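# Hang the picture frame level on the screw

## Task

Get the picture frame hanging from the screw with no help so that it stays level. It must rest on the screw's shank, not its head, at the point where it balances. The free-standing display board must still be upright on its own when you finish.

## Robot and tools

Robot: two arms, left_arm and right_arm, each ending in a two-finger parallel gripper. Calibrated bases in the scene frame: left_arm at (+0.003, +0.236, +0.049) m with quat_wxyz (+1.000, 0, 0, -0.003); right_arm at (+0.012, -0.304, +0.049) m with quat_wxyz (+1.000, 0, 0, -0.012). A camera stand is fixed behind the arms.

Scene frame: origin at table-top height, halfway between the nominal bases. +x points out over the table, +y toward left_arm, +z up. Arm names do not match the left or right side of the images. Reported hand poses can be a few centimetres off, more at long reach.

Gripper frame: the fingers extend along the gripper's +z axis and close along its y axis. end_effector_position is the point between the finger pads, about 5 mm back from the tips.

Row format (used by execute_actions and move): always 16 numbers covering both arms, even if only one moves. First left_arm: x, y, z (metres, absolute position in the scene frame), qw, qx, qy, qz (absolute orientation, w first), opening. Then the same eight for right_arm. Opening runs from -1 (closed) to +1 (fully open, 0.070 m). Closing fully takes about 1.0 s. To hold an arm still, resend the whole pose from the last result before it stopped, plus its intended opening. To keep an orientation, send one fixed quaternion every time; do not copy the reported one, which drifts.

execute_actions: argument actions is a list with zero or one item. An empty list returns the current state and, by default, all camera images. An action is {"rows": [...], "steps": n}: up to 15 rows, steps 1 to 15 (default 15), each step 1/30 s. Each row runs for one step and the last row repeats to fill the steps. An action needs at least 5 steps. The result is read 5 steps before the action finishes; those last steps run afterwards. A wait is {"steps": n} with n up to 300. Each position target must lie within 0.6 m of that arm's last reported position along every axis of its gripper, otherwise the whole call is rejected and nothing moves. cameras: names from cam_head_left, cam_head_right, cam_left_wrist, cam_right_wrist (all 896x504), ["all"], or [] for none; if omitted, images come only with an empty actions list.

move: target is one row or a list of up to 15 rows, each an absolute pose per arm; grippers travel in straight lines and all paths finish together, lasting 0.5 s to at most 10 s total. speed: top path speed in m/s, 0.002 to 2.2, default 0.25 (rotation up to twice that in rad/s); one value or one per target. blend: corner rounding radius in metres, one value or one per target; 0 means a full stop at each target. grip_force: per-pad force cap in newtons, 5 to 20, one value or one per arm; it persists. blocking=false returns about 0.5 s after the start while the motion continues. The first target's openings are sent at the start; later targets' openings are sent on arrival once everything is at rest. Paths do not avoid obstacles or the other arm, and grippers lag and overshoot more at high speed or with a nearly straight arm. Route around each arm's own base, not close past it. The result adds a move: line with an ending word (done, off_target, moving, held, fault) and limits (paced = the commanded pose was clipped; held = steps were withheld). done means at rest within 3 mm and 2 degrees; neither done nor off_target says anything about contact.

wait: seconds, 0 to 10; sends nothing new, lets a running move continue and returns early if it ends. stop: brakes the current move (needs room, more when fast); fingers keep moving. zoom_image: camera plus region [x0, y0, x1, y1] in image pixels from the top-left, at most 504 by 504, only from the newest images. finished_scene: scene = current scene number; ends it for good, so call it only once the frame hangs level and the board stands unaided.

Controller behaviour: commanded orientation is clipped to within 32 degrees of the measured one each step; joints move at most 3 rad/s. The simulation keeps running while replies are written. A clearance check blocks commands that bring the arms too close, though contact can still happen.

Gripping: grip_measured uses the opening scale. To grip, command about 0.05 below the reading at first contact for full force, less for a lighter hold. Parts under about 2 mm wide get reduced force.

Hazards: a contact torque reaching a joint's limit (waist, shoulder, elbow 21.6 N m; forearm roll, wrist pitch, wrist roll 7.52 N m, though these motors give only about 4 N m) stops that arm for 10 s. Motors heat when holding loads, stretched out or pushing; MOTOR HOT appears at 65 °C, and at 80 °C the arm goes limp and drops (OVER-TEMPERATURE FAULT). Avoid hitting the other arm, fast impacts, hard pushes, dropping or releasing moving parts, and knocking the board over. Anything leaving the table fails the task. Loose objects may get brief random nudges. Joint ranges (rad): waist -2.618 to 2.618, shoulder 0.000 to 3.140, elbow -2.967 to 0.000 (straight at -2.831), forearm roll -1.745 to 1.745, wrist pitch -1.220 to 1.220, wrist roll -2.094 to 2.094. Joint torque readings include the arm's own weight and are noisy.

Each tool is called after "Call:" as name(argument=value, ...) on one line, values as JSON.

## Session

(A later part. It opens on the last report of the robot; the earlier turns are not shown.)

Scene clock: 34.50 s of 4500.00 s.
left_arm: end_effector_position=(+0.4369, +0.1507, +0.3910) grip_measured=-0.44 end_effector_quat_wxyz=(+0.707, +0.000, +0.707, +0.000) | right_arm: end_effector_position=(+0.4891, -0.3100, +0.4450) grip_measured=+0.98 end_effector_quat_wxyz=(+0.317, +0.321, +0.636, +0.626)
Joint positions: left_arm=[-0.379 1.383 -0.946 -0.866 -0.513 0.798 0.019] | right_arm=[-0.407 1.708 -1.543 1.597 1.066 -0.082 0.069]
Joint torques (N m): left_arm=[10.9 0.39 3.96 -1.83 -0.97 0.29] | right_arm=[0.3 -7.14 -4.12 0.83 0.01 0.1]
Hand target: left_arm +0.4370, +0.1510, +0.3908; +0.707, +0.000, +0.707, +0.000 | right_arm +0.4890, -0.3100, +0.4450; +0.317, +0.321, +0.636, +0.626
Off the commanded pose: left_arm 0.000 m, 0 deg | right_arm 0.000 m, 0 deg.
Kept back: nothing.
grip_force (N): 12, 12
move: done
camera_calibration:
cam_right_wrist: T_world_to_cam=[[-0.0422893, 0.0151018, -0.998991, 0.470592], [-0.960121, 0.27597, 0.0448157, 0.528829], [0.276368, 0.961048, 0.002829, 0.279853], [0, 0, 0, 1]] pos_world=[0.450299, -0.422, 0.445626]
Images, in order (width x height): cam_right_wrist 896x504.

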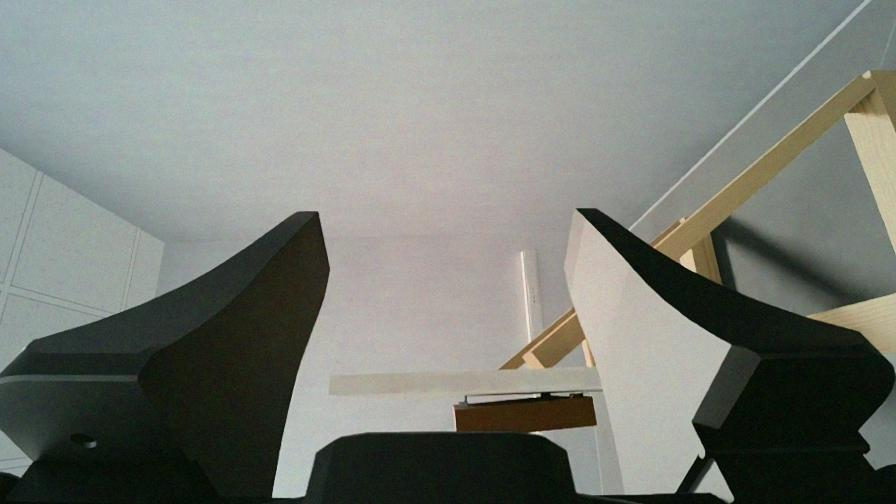

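Call:
move(target=[0.437,0.150,0.3912,0.7071,0,0.7071,0,-0.55,0.489,-0.31,0.445,0.317,0.321,0.636,0.626,0.98], speed=[0.05], cameras=["cam_left_wrist","cam_right_wrist"])

Scene clock: 37.40 s of 4500.00 s.
left_arm: end_effector_position=(+0.4372, +0.1511, +0.3899) grip_measured=-0.44 end_effector_quat_wxyz=(+0.706, -0.001, +0.708, +0.001) | right_arm: end_effector_position=(+0.4891, -0.3100, +0.4450) grip_measured=+0.98 end_effector_quat_wxyz=(+0.317, +0.321, +0.636, +0.626)
Joint positions: left_arm=[-0.38 1.385 -0.946 -0.874 -0.515 0.804 0.019] | right_arm=[-0.407 1.708 -1.543 1.597 1.066 -0.082 0.069]
Joint torques (N m): left_arm=[8.38 -0.55 1.29 -1.52 -1.57 0.25] | right_arm=[-0.47 -7.83 -3.65 1.01 0.16 -0.13]
Hand target: left_arm +0.4370, +0.1500, +0.3912; +0.707, +0.000, +0.707, +0.000 | right_arm +0.4890, -0.3100, +0.4450; +0.317, +0.321, +0.636, +0.626
Off the commanded pose: left_arm 0.002 m, 0 deg | right_arm 0.000 m, 0 deg.
Kept back: nothing.
grip_force (N): 12, 12
move: done
camera_calibration:
cam_left_wrist: T_world_to_cam=[[0.0257625, -0.999602, -0.0114623, 0.147732], [-0.562324, -0.00501062, -0.826902, 0.569581], [0.826516, 0.0277486, -0.562229, -0.0246146], [0, 0, 0, 1]] pos_world=[0.336828, 0.15121, 0.458842]
cam_right_wrist: T_world_to_cam=[[-0.0422893, 0.0151018, -0.998991, 0.470592], [-0.960121, 0.27597, 0.0448157, 0.528829], [0.276368, 0.961048, 0.002829, 0.279853], [0, 0, 0, 1]] pos_world=[0.450299, -0.422, 0.445626]
Images, in order (width x height): cam_left_wrist 896x504, cam_right_wrist 896x504.

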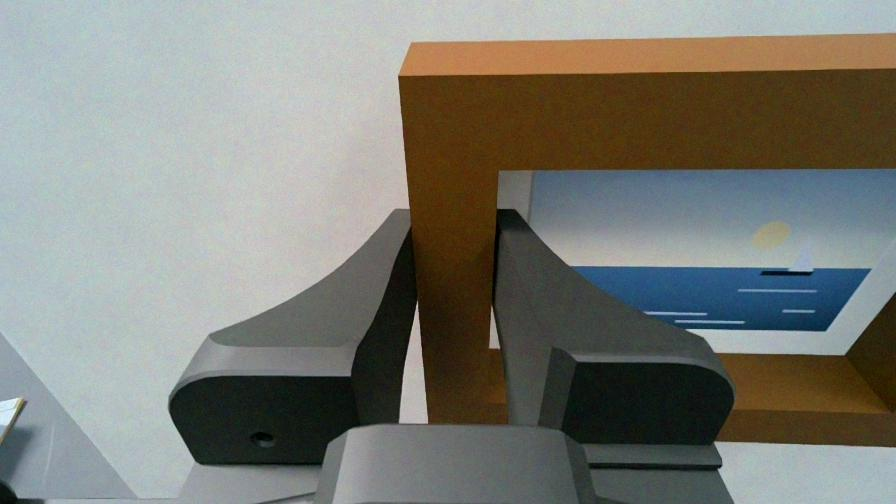

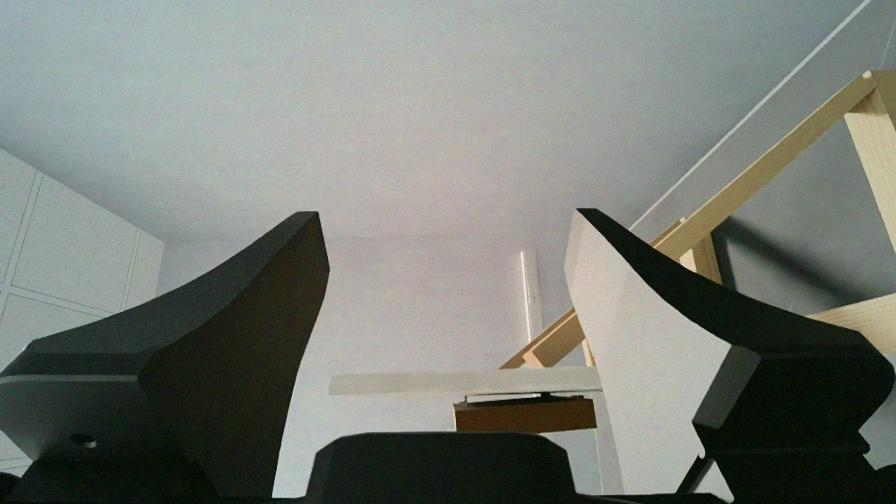

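Call:
move(target=[0.437,0.150,0.3925,0.7071,0,0.7071,0,-0.55,0.489,-0.31,0.445,0.317,0.321,0.636,0.626,0.98], speed=[0.05], cameras=["cam_left_wrist","cam_right_wrist"])

Scene clock: 38.50 s of 4500.00 s.
left_arm: end_effector_position=(+0.4374, +0.1511, +0.3910) grip_measured=-0.44 end_effector_quat_wxyz=(+0.706, -0.001, +0.708, +0.001) | right_arm: end_effector_position=(+0.4891, -0.3100, +0.4450) grip_measured=+0.98 end_effector_quat_wxyz=(+0.317, +0.321, +0.636, +0.626)
Joint positions: left_arm=[-0.38 1.385 -0.951 -0.882 -0.512 0.813 0.019] | right_arm=[-0.407 1.708 -1.543 1.597 1.066 -0.082 0.069]
Joint torques (N m): left_arm=[3.46 -3.18 -2.21 -0.13 -0.87 0.27] | right_arm=[-0.49 -7.92 -3.68 1.01 0.16 -0.2]
Hand target: left_arm +0.4370, +0.1500, +0.3925; +0.707, +0.000, +0.707, +0.000 | right_arm +0.4890, -0.3100, +0.4450; +0.317, +0.321, +0.636, +0.626
Off the commanded pose: left_arm 0.002 m, 0 deg | right_arm 0.000 m, 0 deg.
Kept back: nothing.
grip_force (N): 12, 12
move: done
camera_calibration:
cam_left_wrist: T_world_to_cam=[[0.0264287, -0.999588, -0.0112103, 0.147395], [-0.562679, -0.00560611, -0.826657, 0.570839], [0.826253, 0.0281552, -0.562595, -0.0239924], [0, 0, 0, 1]] pos_world=[0.337127, 0.15121, 0.460042]
cam_right_wrist: T_world_to_cam=[[-0.0422893, 0.0151018, -0.998991, 0.470592], [-0.960121, 0.27597, 0.0448157, 0.528829], [0.276368, 0.961048, 0.002829, 0.279853], [0, 0, 0, 1]] pos_world=[0.450299, -0.422, 0.445626]
Images, in order (width x height): cam_left_wrist 896x504, cam_right_wrist 896x504.

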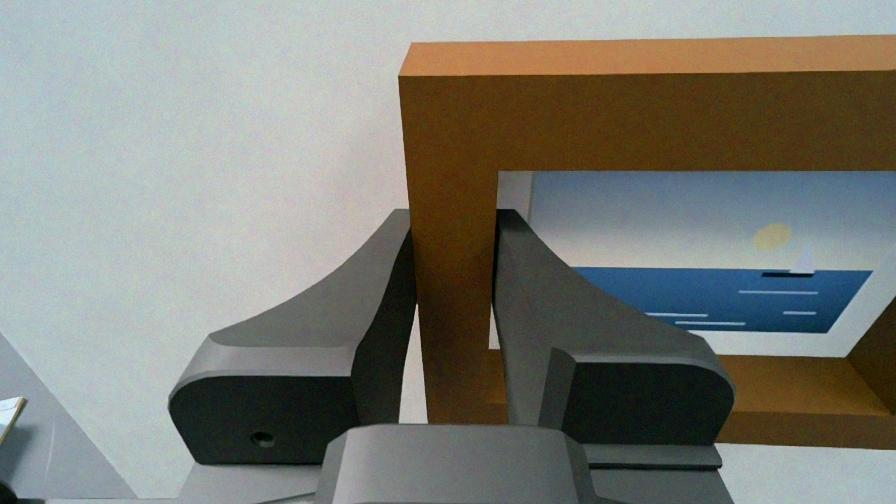

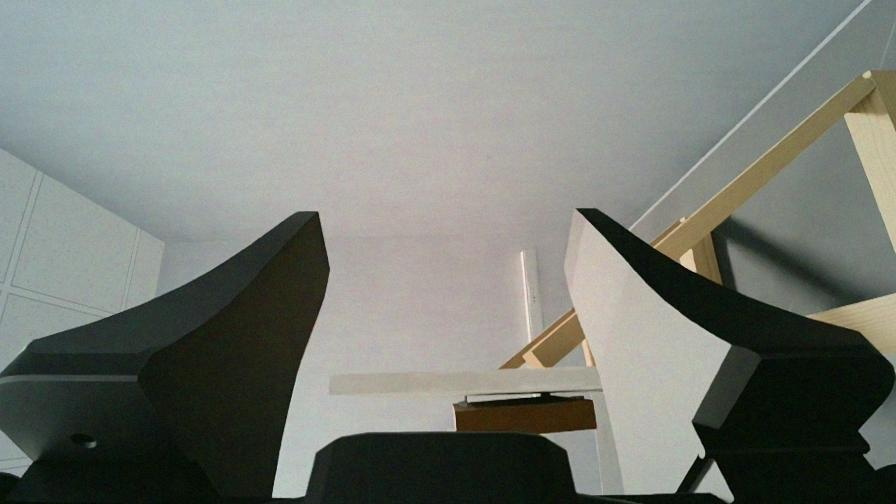

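Call:
move(target=[0.437,0.1508,0.3915,0.7071,0,0.7071,0,-0.3,0.489,-0.31,0.445,0.317,0.321,0.636,0.626,0.98], speed=[0.05], cameras=["cam_left_wrist","cam_right_wrist"])

Call:
zoom_image(camera="cam_right_wrist", region=[440, 360, 620, 450])

Scene clock: 39.43 s of 4500.00 s.
left_arm: end_effector_position=(+0.4375, +0.1512, +0.3909) grip_measured=-0.30 end_effector_quat_wxyz=(+0.707, +0.000, +0.708, +0.001) | right_arm: end_effector_position=(+0.4891, -0.3100, +0.4450) grip_measured=+0.98 end_effector_quat_wxyz=(+0.317, +0.321, +0.636, +0.626)
Joint positions: left_arm=[-0.378 1.385 -0.949 -0.871 -0.512 0.804 0.024] | right_arm=[-0.407 1.708 -1.543 1.597 1.066 -0.082 0.069]
Joint torques (N m): left_arm=[-0.72 -5.92 -2.63 0.47 -1.16 -0.18] | right_arm=[-0.46 -7.87 -3.65 1.01 0.17 -0.21]
Hand target: left_arm +0.4370, +0.1508, +0.3915; +0.707, +0.000, +0.707, +0.000 | right_arm +0.4890, -0.3100, +0.4450; +0.317, +0.321, +0.636, +0.626
Off the commanded pose: left_arm 0.001 m, 0 deg | right_arm 0.000 m, 0 deg.
Kept back: nothing.
grip_force (N): 12, 12
move: done
camera_calibration:
cam_left_wrist: T_world_to_cam=[[0.0246516, -0.99962, -0.0123398, 0.148718], [-0.56099, -0.00361563, -0.827815, 0.570199], [0.827455, 0.0273294, -0.560866, -0.0251605], [0, 0, 0, 1]] pos_world=[0.337029, 0.151411, 0.459743]
cam_right_wrist: T_world_to_cam=[[-0.0422893, 0.0151018, -0.998991, 0.470592], [-0.960121, 0.27597, 0.0448157, 0.528829], [0.276368, 0.961048, 0.002829, 0.279853], [0, 0, 0, 1]] pos_world=[0.450299, -0.422, 0.445626]
Images, in order (width x height): cam_left_wrist 896x504, cam_right_wrist 896x504.

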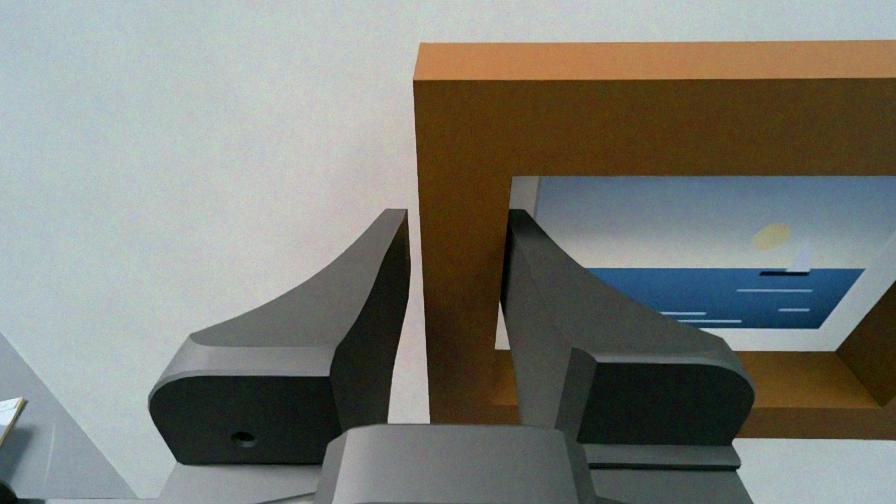

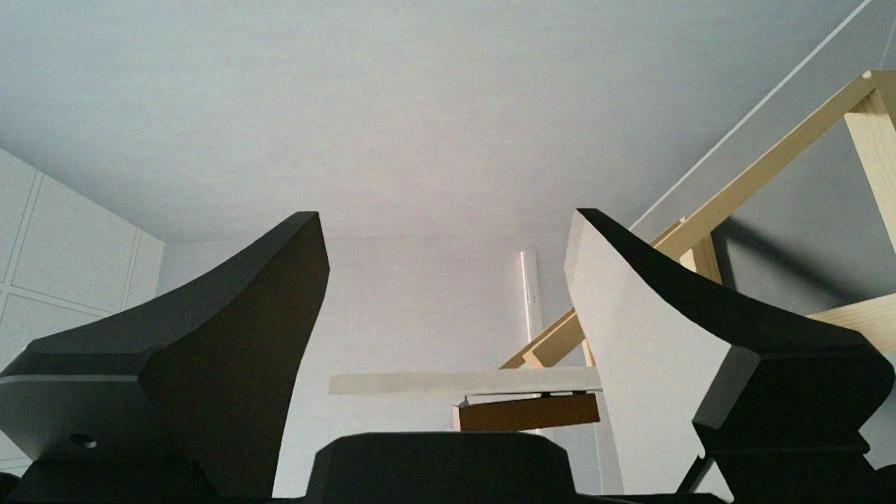

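Scaled by 2.800 from the camera's 896x504 image, which has a finer 1280x720 frame.

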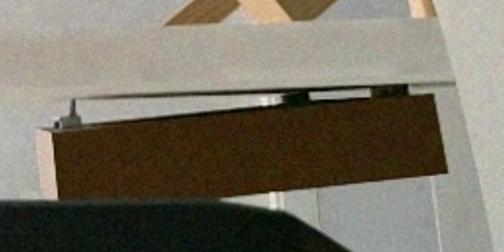

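Call:
move(target=[[0.437,0.1515,0.391,0.7071,0,0.7071,0,0.25,0.489,-0.31,0.445,0.317,0.321,0.636,0.626,0.98],[0.36,0.1515,0.391,0.7071,0,0.7071,0,0.25,0.489,-0.31,0.445,0.317,0.321,0.636,0.626,0.98],[0.32,0.08,0.42,0.7071,0,0.7071,0,0.25,0.489,-0.31,0.445,0.317,0.321,0.636,0.626,0.98]], speed=[0.05,0.12,0.2], cameras=["cam_left_wrist","cam_head_left","cam_right_wrist","cam_head_right"])

Scene clock: 42.03 s of 4500.00 s.
left_arm: end_effector_position=(+0.3200, +0.0795, +0.4200) grip_measured=+0.25 end_effector_quat_wxyz=(+0.707, +0.000, +0.707, +0.000) | right_arm: end_effector_position=(+0.4891, -0.3100, +0.4450) grip_measured=+0.98 end_effector_quat_wxyz=(+0.317, +0.321, +0.636, +0.626)
Joint positions: left_arm=[-1.022 1.198 -0.909 -1.45 -1.039 1.337 0.044] | right_arm=[-0.407 1.708 -1.543 1.597 1.066 -0.082 0.069]
Joint torques (N m): left_arm=[0.84 -3.73 -2.46 0.75 -0.24 -0.19] | right_arm=[-0.49 -7.85 -3.64 1.01 0.16 -0.21]
Hand target: left_arm +0.3200, +0.0800, +0.4200; +0.707, +0.000, +0.707, +0.000 | right_arm +0.4890, -0.3100, +0.4450; +0.317, +0.321, +0.636, +0.626
Off the commanded pose: left_arm 0.000 m, 0 deg | right_arm 0.000 m, 0 deg.
Kept back: nothing.
grip_force (N): 12, 12
move: done
camera_calibration:
cam_left_wrist: T_world_to_cam=[[0.0230669, -0.999664, -0.0118104, 0.0806913], [-0.560106, -0.00313701, -0.828415, 0.528093], [0.8281, 0.0257241, -0.55999, 0.0898398], [0, 0, 0, 1]] pos_world=[0.21953, 0.0800098, 0.488743]
cam_right_wrist: T_world_to_cam=[[-0.0422893, 0.0151018, -0.998991, 0.470592], [-0.960121, 0.27597, 0.0448157, 0.528829], [0.276368, 0.961048, 0.002829, 0.279853], [0, 0, 0, 1]] pos_world=[0.450299, -0.422, 0.445626]

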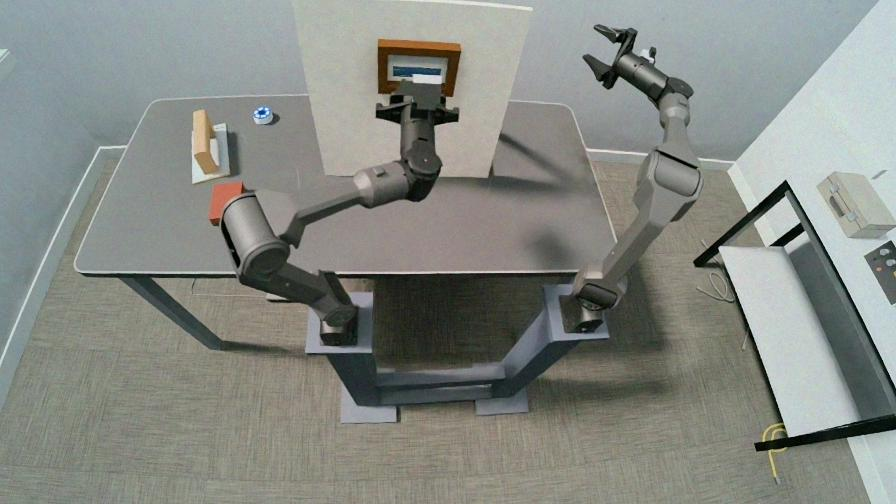

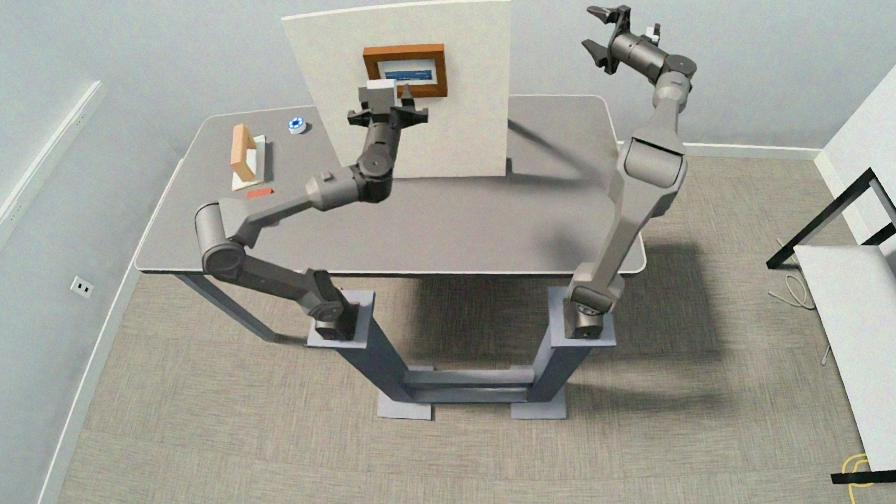

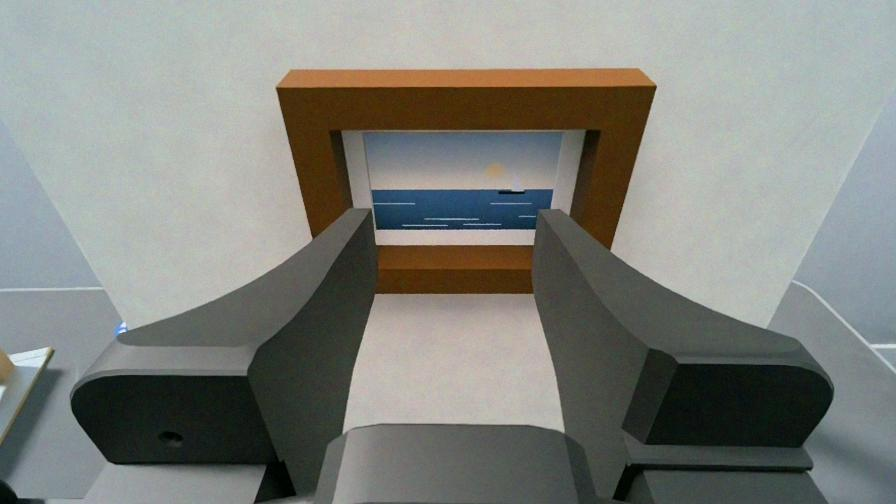

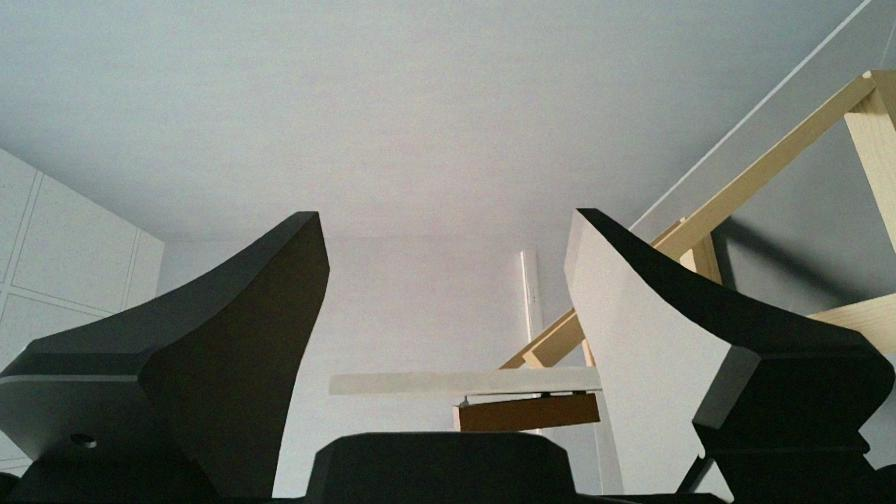

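Call:
zoom_image(camera="cam_head_left", region=[360, 20, 480, 110])

Call:
zoom_image(camera="cam_head_right", region=[350, 30, 470, 120])

Call:
zoom_image(camera="cam_right_wrist", region=[450, 385, 490, 415])

Call:
zoom_image(camera="cam_left_wrist", region=[260, 50, 680, 310])

Scaled by 4.200 from the camera's 896x504 image, which has a finer 1280x720 frame.

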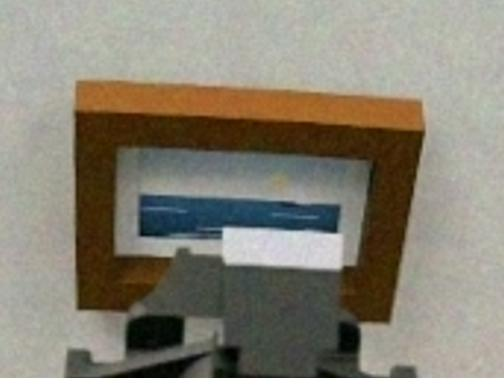

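Scaled by 4.200 from the camera's 896x504 image, which has a finer 1280x720 frame.

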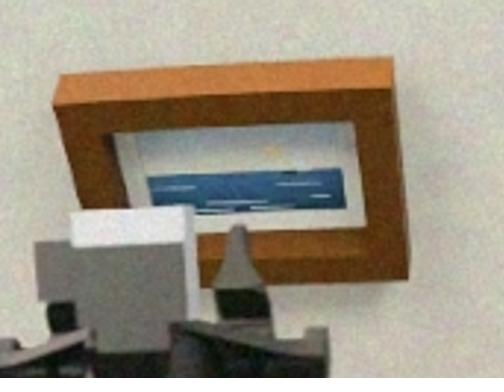

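Scaled by 12.600 from the camera's 896x504 image, which has a finer 1280x720 frame.

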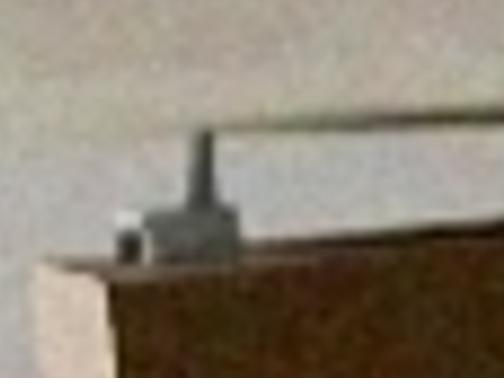

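Scaled by 1.200 from the camera's 896x504 image, which has a finer 1280x720 frame.

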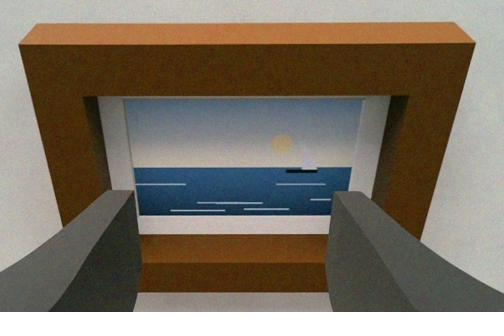

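Call:
move(target=[[0.33,0.09,0.52,0.519,0.151,0.835,-0.103,0.98,0.489,-0.31,0.445,0.317,0.321,0.636,0.626,0.98],[0.42,0.09,0.53,0.519,0.151,0.835,-0.103,0.98,0.489,-0.31,0.445,0.317,0.321,0.636,0.626,0.98]], speed=[0.3,0.15], blend=[0.02,0], cameras=["cam_left_wrist","cam_head_left"])

Call:
zoom_image(camera="cam_left_wrist", region=[280, 200, 620, 440])

Call:
zoom_image(camera="cam_left_wrist", region=[360, 265, 480, 335])

Scene clock: 45.90 s of 4500.00 s.
left_arm: end_effector_position=(+0.4202, +0.0897, +0.5297) grip_measured=+0.98 end_effector_quat_wxyz=(+0.734, +0.085, +0.669, -0.087) | right_arm: end_effector_position=(+0.4891, -0.3100, +0.4450) grip_measured=+0.98 end_effector_quat_wxyz=(+0.317, +0.321, +0.636, +0.626)
Joint positions: left_arm=[-0.425 1.354 -1.394 -1.752 -0.188 1.78 0.069] | right_arm=[-0.407 1.708 -1.543 1.597 1.066 -0.082 0.069]
Joint torques (N m): left_arm=[0.07 -5.78 -2.86 -0.09 0.11 -0.19] | right_arm=[-0.48 -7.89 -3.65 1.01 0.15 -0.2]
Hand target: left_arm +0.4200, +0.0899, +0.5297; +0.734, +0.085, +0.669, -0.088 | right_arm +0.4890, -0.3100, +0.4450; +0.317, +0.321, +0.636, +0.626
Off the commanded pose: left_arm 0.001 m, 32 deg; orientation clipped | right_arm 0.000 m, 0 deg.
joint sent to its limit (left arm) — joint 4 (forearm roll), lower limit.
Kept back: nothing.
grip_force (N): 12, 12
move: off_target (left_arm); limits=paced
camera_calibration:
cam_left_wrist: T_world_to_cam=[[-0.218576, -0.975673, -0.0169249, 0.191871], [-0.466739, 0.119762, -0.876249, 0.6501], [0.856959, -0.183627, -0.481562, 0.0331677], [0, 0, 0, 1]] pos_world=[0.316942, 0.115436, 0.588869]
Images, in order (width x height): cam_head_left 896x504, cam_left_wrist 896x504.

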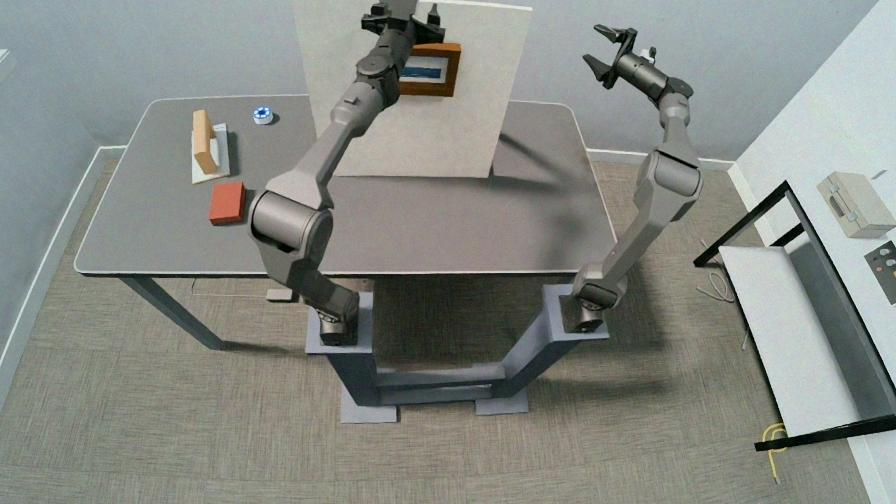

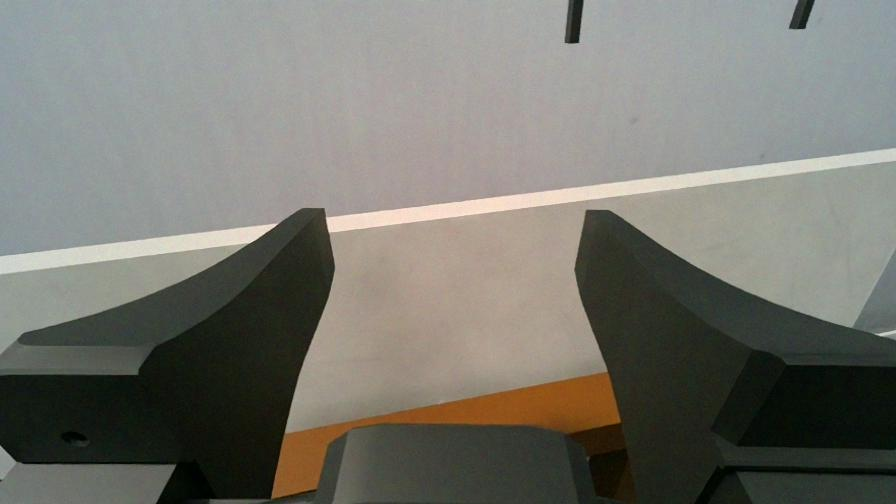

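Scaled by 1.482 from the camera's 896x504 image, which has a finer 1280x720 frame.

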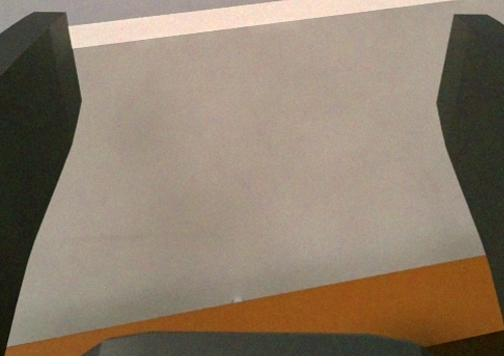

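Scaled by 4.200 from the camera's 896x504 image, which has a finer 1280x720 frame.

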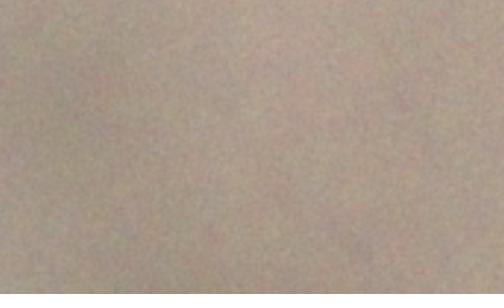

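Call:
move(target=[[0.33,0.14,0.50,0.8108,0.0818,0.5678,-0.1168,0.98,0.489,-0.31,0.445,0.317,0.321,0.636,0.626,0.98],[0.33,0.14,0.50,0.5246,0.1209,0.8394,-0.0756,0.98,0.489,-0.31,0.445,0.317,0.321,0.636,0.626,0.98],[0.42,0.09,0.53,0.519,0.151,0.835,-0.103,0.98,0.489,-0.31,0.445,0.317,0.321,0.636,0.626,0.98]], speed=[0.4,0.5,0.2], cameras=["cam_left_wrist"])

Call:
zoom_image(camera="cam_left_wrist", region=[280, 200, 620, 440])

Scene clock: 52.13 s of 4500.00 s.
left_arm: end_effector_position=(+0.4200, +0.0902, +0.5300) grip_measured=+0.98 end_effector_quat_wxyz=(+0.519, +0.151, +0.835, -0.103) | right_arm: end_effector_position=(+0.4891, -0.3100, +0.4450) grip_measured=+0.98 end_effector_quat_wxyz=(+0.317, +0.321, +0.636, +0.626)
Joint positions: left_arm=[-0.302 1.666 -2.281 -0.066 1.16 0.04 0.069] | right_arm=[-0.407 1.708 -1.543 1.597 1.066 -0.082 0.069]
Joint torques (N m): left_arm=[-0.37 -5.99 -2.07 -0.11 -1.39 -0.16] | right_arm=[-0.42 -7.86 -3.63 1.01 0.14 -0.2]
Hand target: left_arm +0.4200, +0.0900, +0.5300; +0.519, +0.151, +0.835, -0.103 | right_arm +0.4890, -0.3100, +0.4450; +0.317, +0.321, +0.636, +0.626
Off the commanded pose: left_arm 0.000 m, 0 deg | right_arm 0.000 m, 0 deg.
Kept back: nothing.
grip_force (N): 12, 12
move: done
camera_calibration:
cam_left_wrist: T_world_to_cam=[[-0.344173, -0.938887, -0.00593649, 0.236], [-0.813624, 0.301398, -0.497166, 0.57873], [0.468573, -0.166281, -0.867635, 0.399811], [0, 0, 0, 1]] pos_world=[0.364753, 0.11363, 0.636016]
Images, in order (width x height): cam_left_wrist 896x504.

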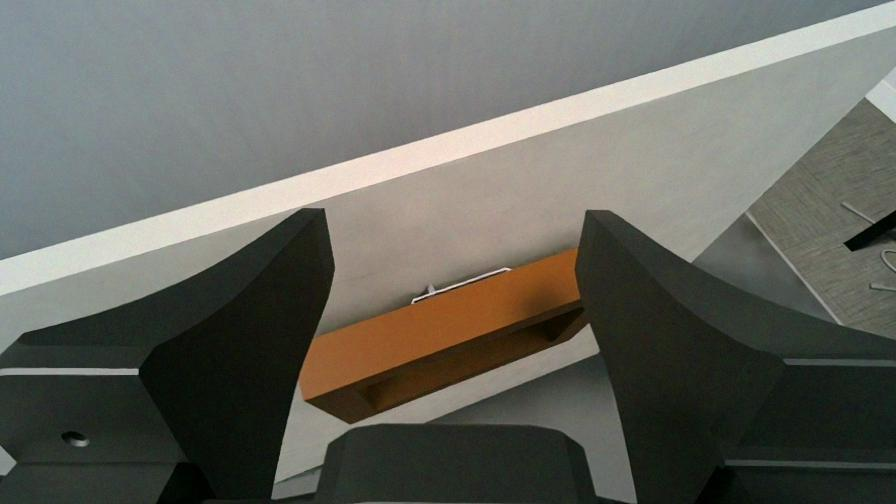

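Scaled by 1.482 from the camera's 896x504 image, which has a finer 1280x720 frame.

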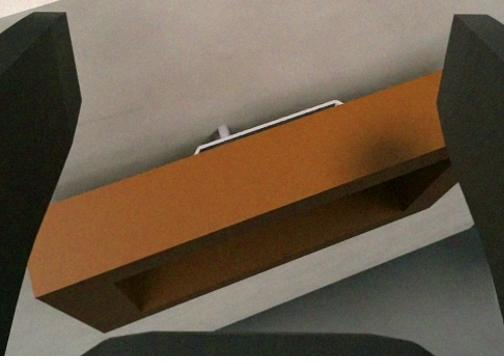

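Call:
zoom_image(camera="cam_left_wrist", region=[400, 255, 520, 325])

Scaled by 4.200 from the camera's 896x504 image, which has a finer 1280x720 frame.

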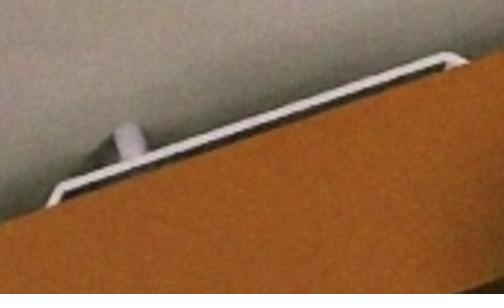

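Call:
move(target=[[0.33,0.12,0.50,0.5246,0.1209,0.8394,-0.0756,0.98,0.40,-0.31,0.445,0.317,0.321,0.636,0.626,0.98],[0.29,0.10,0.45,0.8108,0.0818,0.5678,-0.1168,0.98,0.30,-0.33,0.36,0.333,-0.110,0.937,0.006,0.98],[0.28,0.08,0.44,0.887,0,0.4617,0,0.98,0.30,-0.33,0.36,0.333,-0.110,0.937,0.006,0.98]], speed=[0.4,0.5,0.4], cameras=["cam_left_wrist","cam_head_left","cam_head_right"])

Scene clock: 59.90 s of 4500.00 s.
left_arm: end_effector_position=(+0.2803, +0.0798, +0.4403) grip_measured=+0.98 end_effector_quat_wxyz=(+0.851, +0.079, +0.518, -0.040) | right_arm: end_effector_position=(+0.3000, -0.3298, +0.3601) grip_measured=+0.98 end_effector_quat_wxyz=(+0.333, -0.110, +0.936, +0.006)
Joint positions: left_arm=[-0.95 1.129 -0.531 -0.711 -1.218 0.797 0.069] | right_arm=[-0.264 1.152 -1.332 0.278 1.216 -0.534 0.069]
Joint torques (N m): left_arm=[0.21 -3.38 -2.2 0.29 -0.85 -0.17] | right_arm=[-0.42 -1.46 -3.53 0.11 0.06 -0.11]
Hand target: left_arm +0.2802, +0.0803, +0.4403; +0.851, +0.079, +0.518, -0.041 | right_arm +0.3000, -0.3300, +0.3600; +0.333, -0.110, +0.936, +0.006
Off the commanded pose: left_arm 0.000 m, 13 deg | right_arm 0.000 m, 0 deg.
joint sent to its limit (left arm) — joint 5 (wrist pitch), lower limit.
joint sent to its limit (right arm) — joint 5 (wrist pitch), upper limit.
Kept back: nothing.
grip_force (N): 12, 12
move: off_target (left_arm)
camera_calibration:
cam_left_wrist: T_world_to_cam=[[-0.125179, -0.9878, -0.0926304, 0.158244], [-0.108368, 0.106419, -0.988398, 0.457656], [0.986198, -0.113689, -0.120367, -0.0926571], [0, 0, 0, 1]] pos_world=[0.160782, 0.0970755, 0.455852]
Images, in order (width x height): cam_head_left 896x504, cam_head_right 896x504, cam_left_wrist 896x504.

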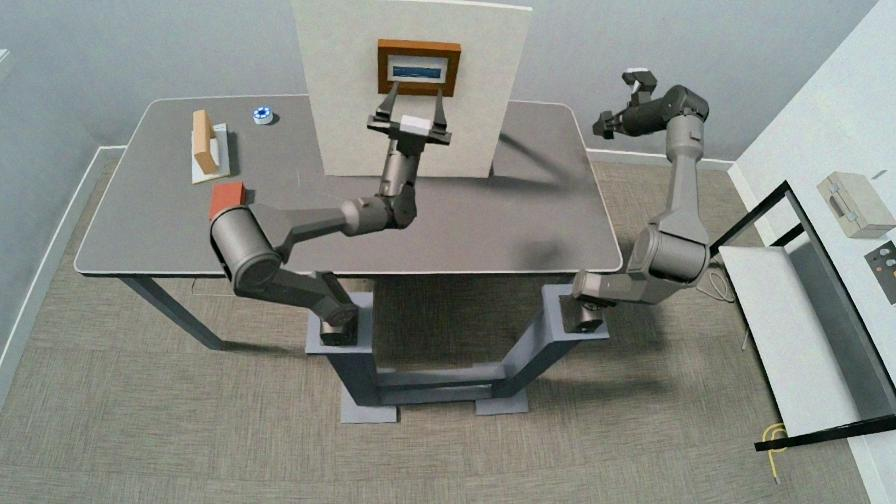

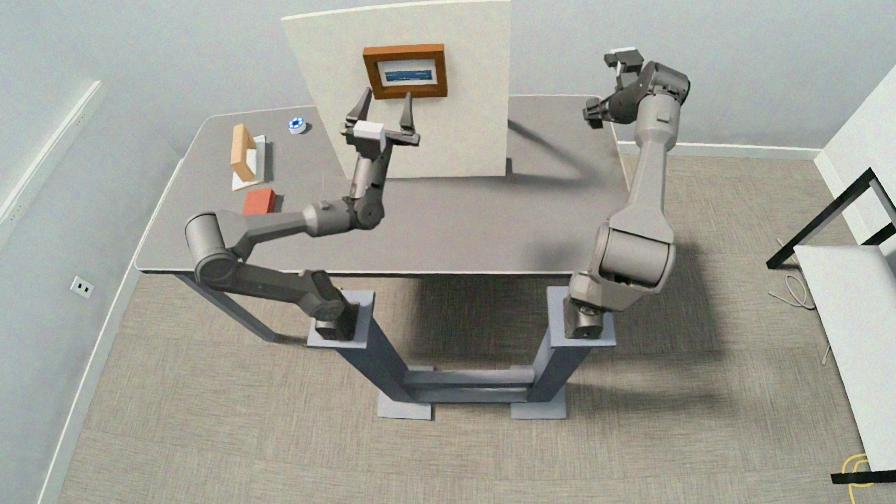

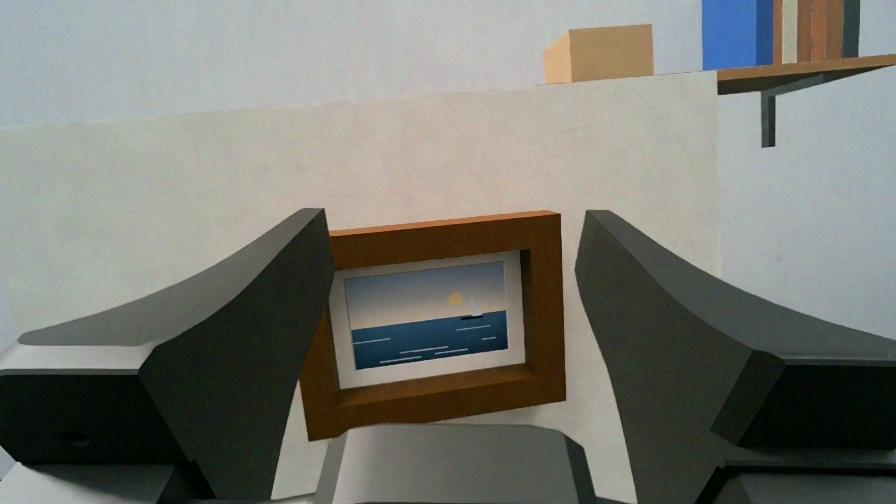

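Call:
zoom_image(camera="cam_left_wrist", region=[300, 200, 580, 450])

Call:
zoom_image(camera="cam_left_wrist", region=[540, 40, 740, 140])

Call:
zoom_image(camera="cam_left_wrist", region=[0, 80, 200, 180])

Scaled by 1.800 from the camera's 896x504 image, which has a finer 1280x720 frame.

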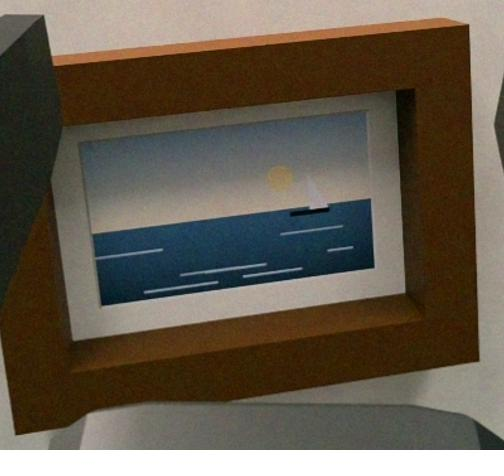

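Scaled by 2.520 from the camera's 896x504 image, which has a finer 1280x720 frame.

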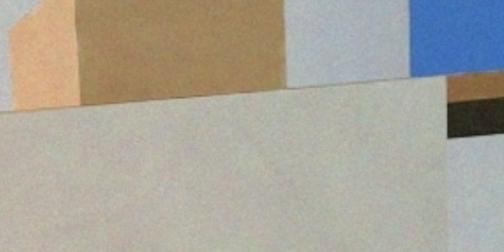

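Scaled by 2.520 from the camera's 896x504 image, which has a finer 1280x720 frame.

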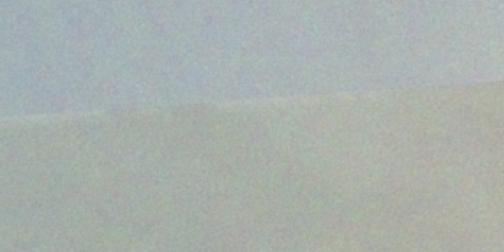

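Call:
zoom_image(camera="cam_head_left", region=[430, 0, 550, 60])

Call:
zoom_image(camera="cam_head_left", region=[310, 130, 510, 200])

Call:
zoom_image(camera="cam_head_left", region=[360, 20, 480, 110])

Call:
zoom_image(camera="cam_head_right", region=[270, 0, 520, 60])

Call:
zoom_image(camera="cam_head_right", region=[310, 130, 530, 200])

Call:
zoom_image(camera="cam_head_right", region=[350, 30, 470, 120])

Scaled by 4.200 from the camera's 896x504 image, which has a finer 1280x720 frame.

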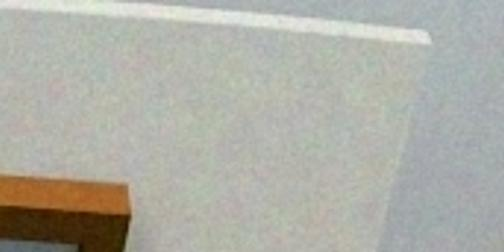

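Scaled by 2.520 from the camera's 896x504 image, which has a finer 1280x720 frame.

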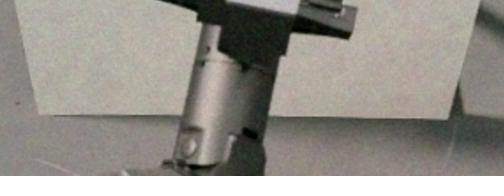

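Scaled by 4.200 from the camera's 896x504 image, which has a finer 1280x720 frame.

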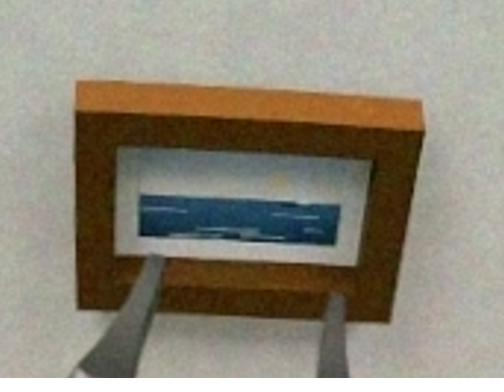

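Scaled by 2.016 from the camera's 896x504 image, which has a finer 1280x720 frame.

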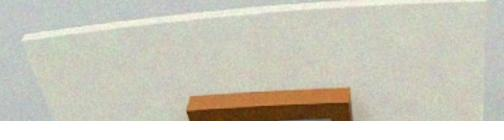

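Scaled by 2.291 from the camera's 896x504 image, which has a finer 1280x720 frame.

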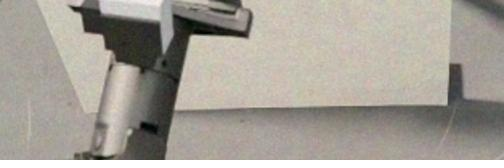

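Scaled by 4.200 from the camera's 896x504 image, which has a finer 1280x720 frame.

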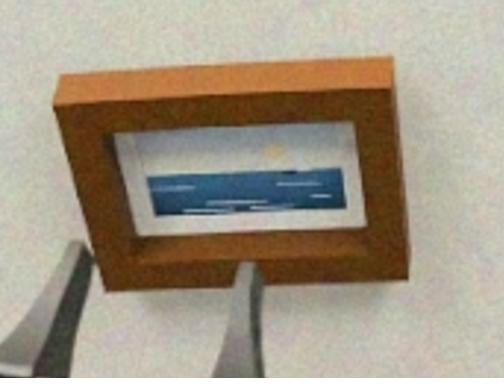

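Call:
finished_scene(scene=2)

The scene is finished: the task was done.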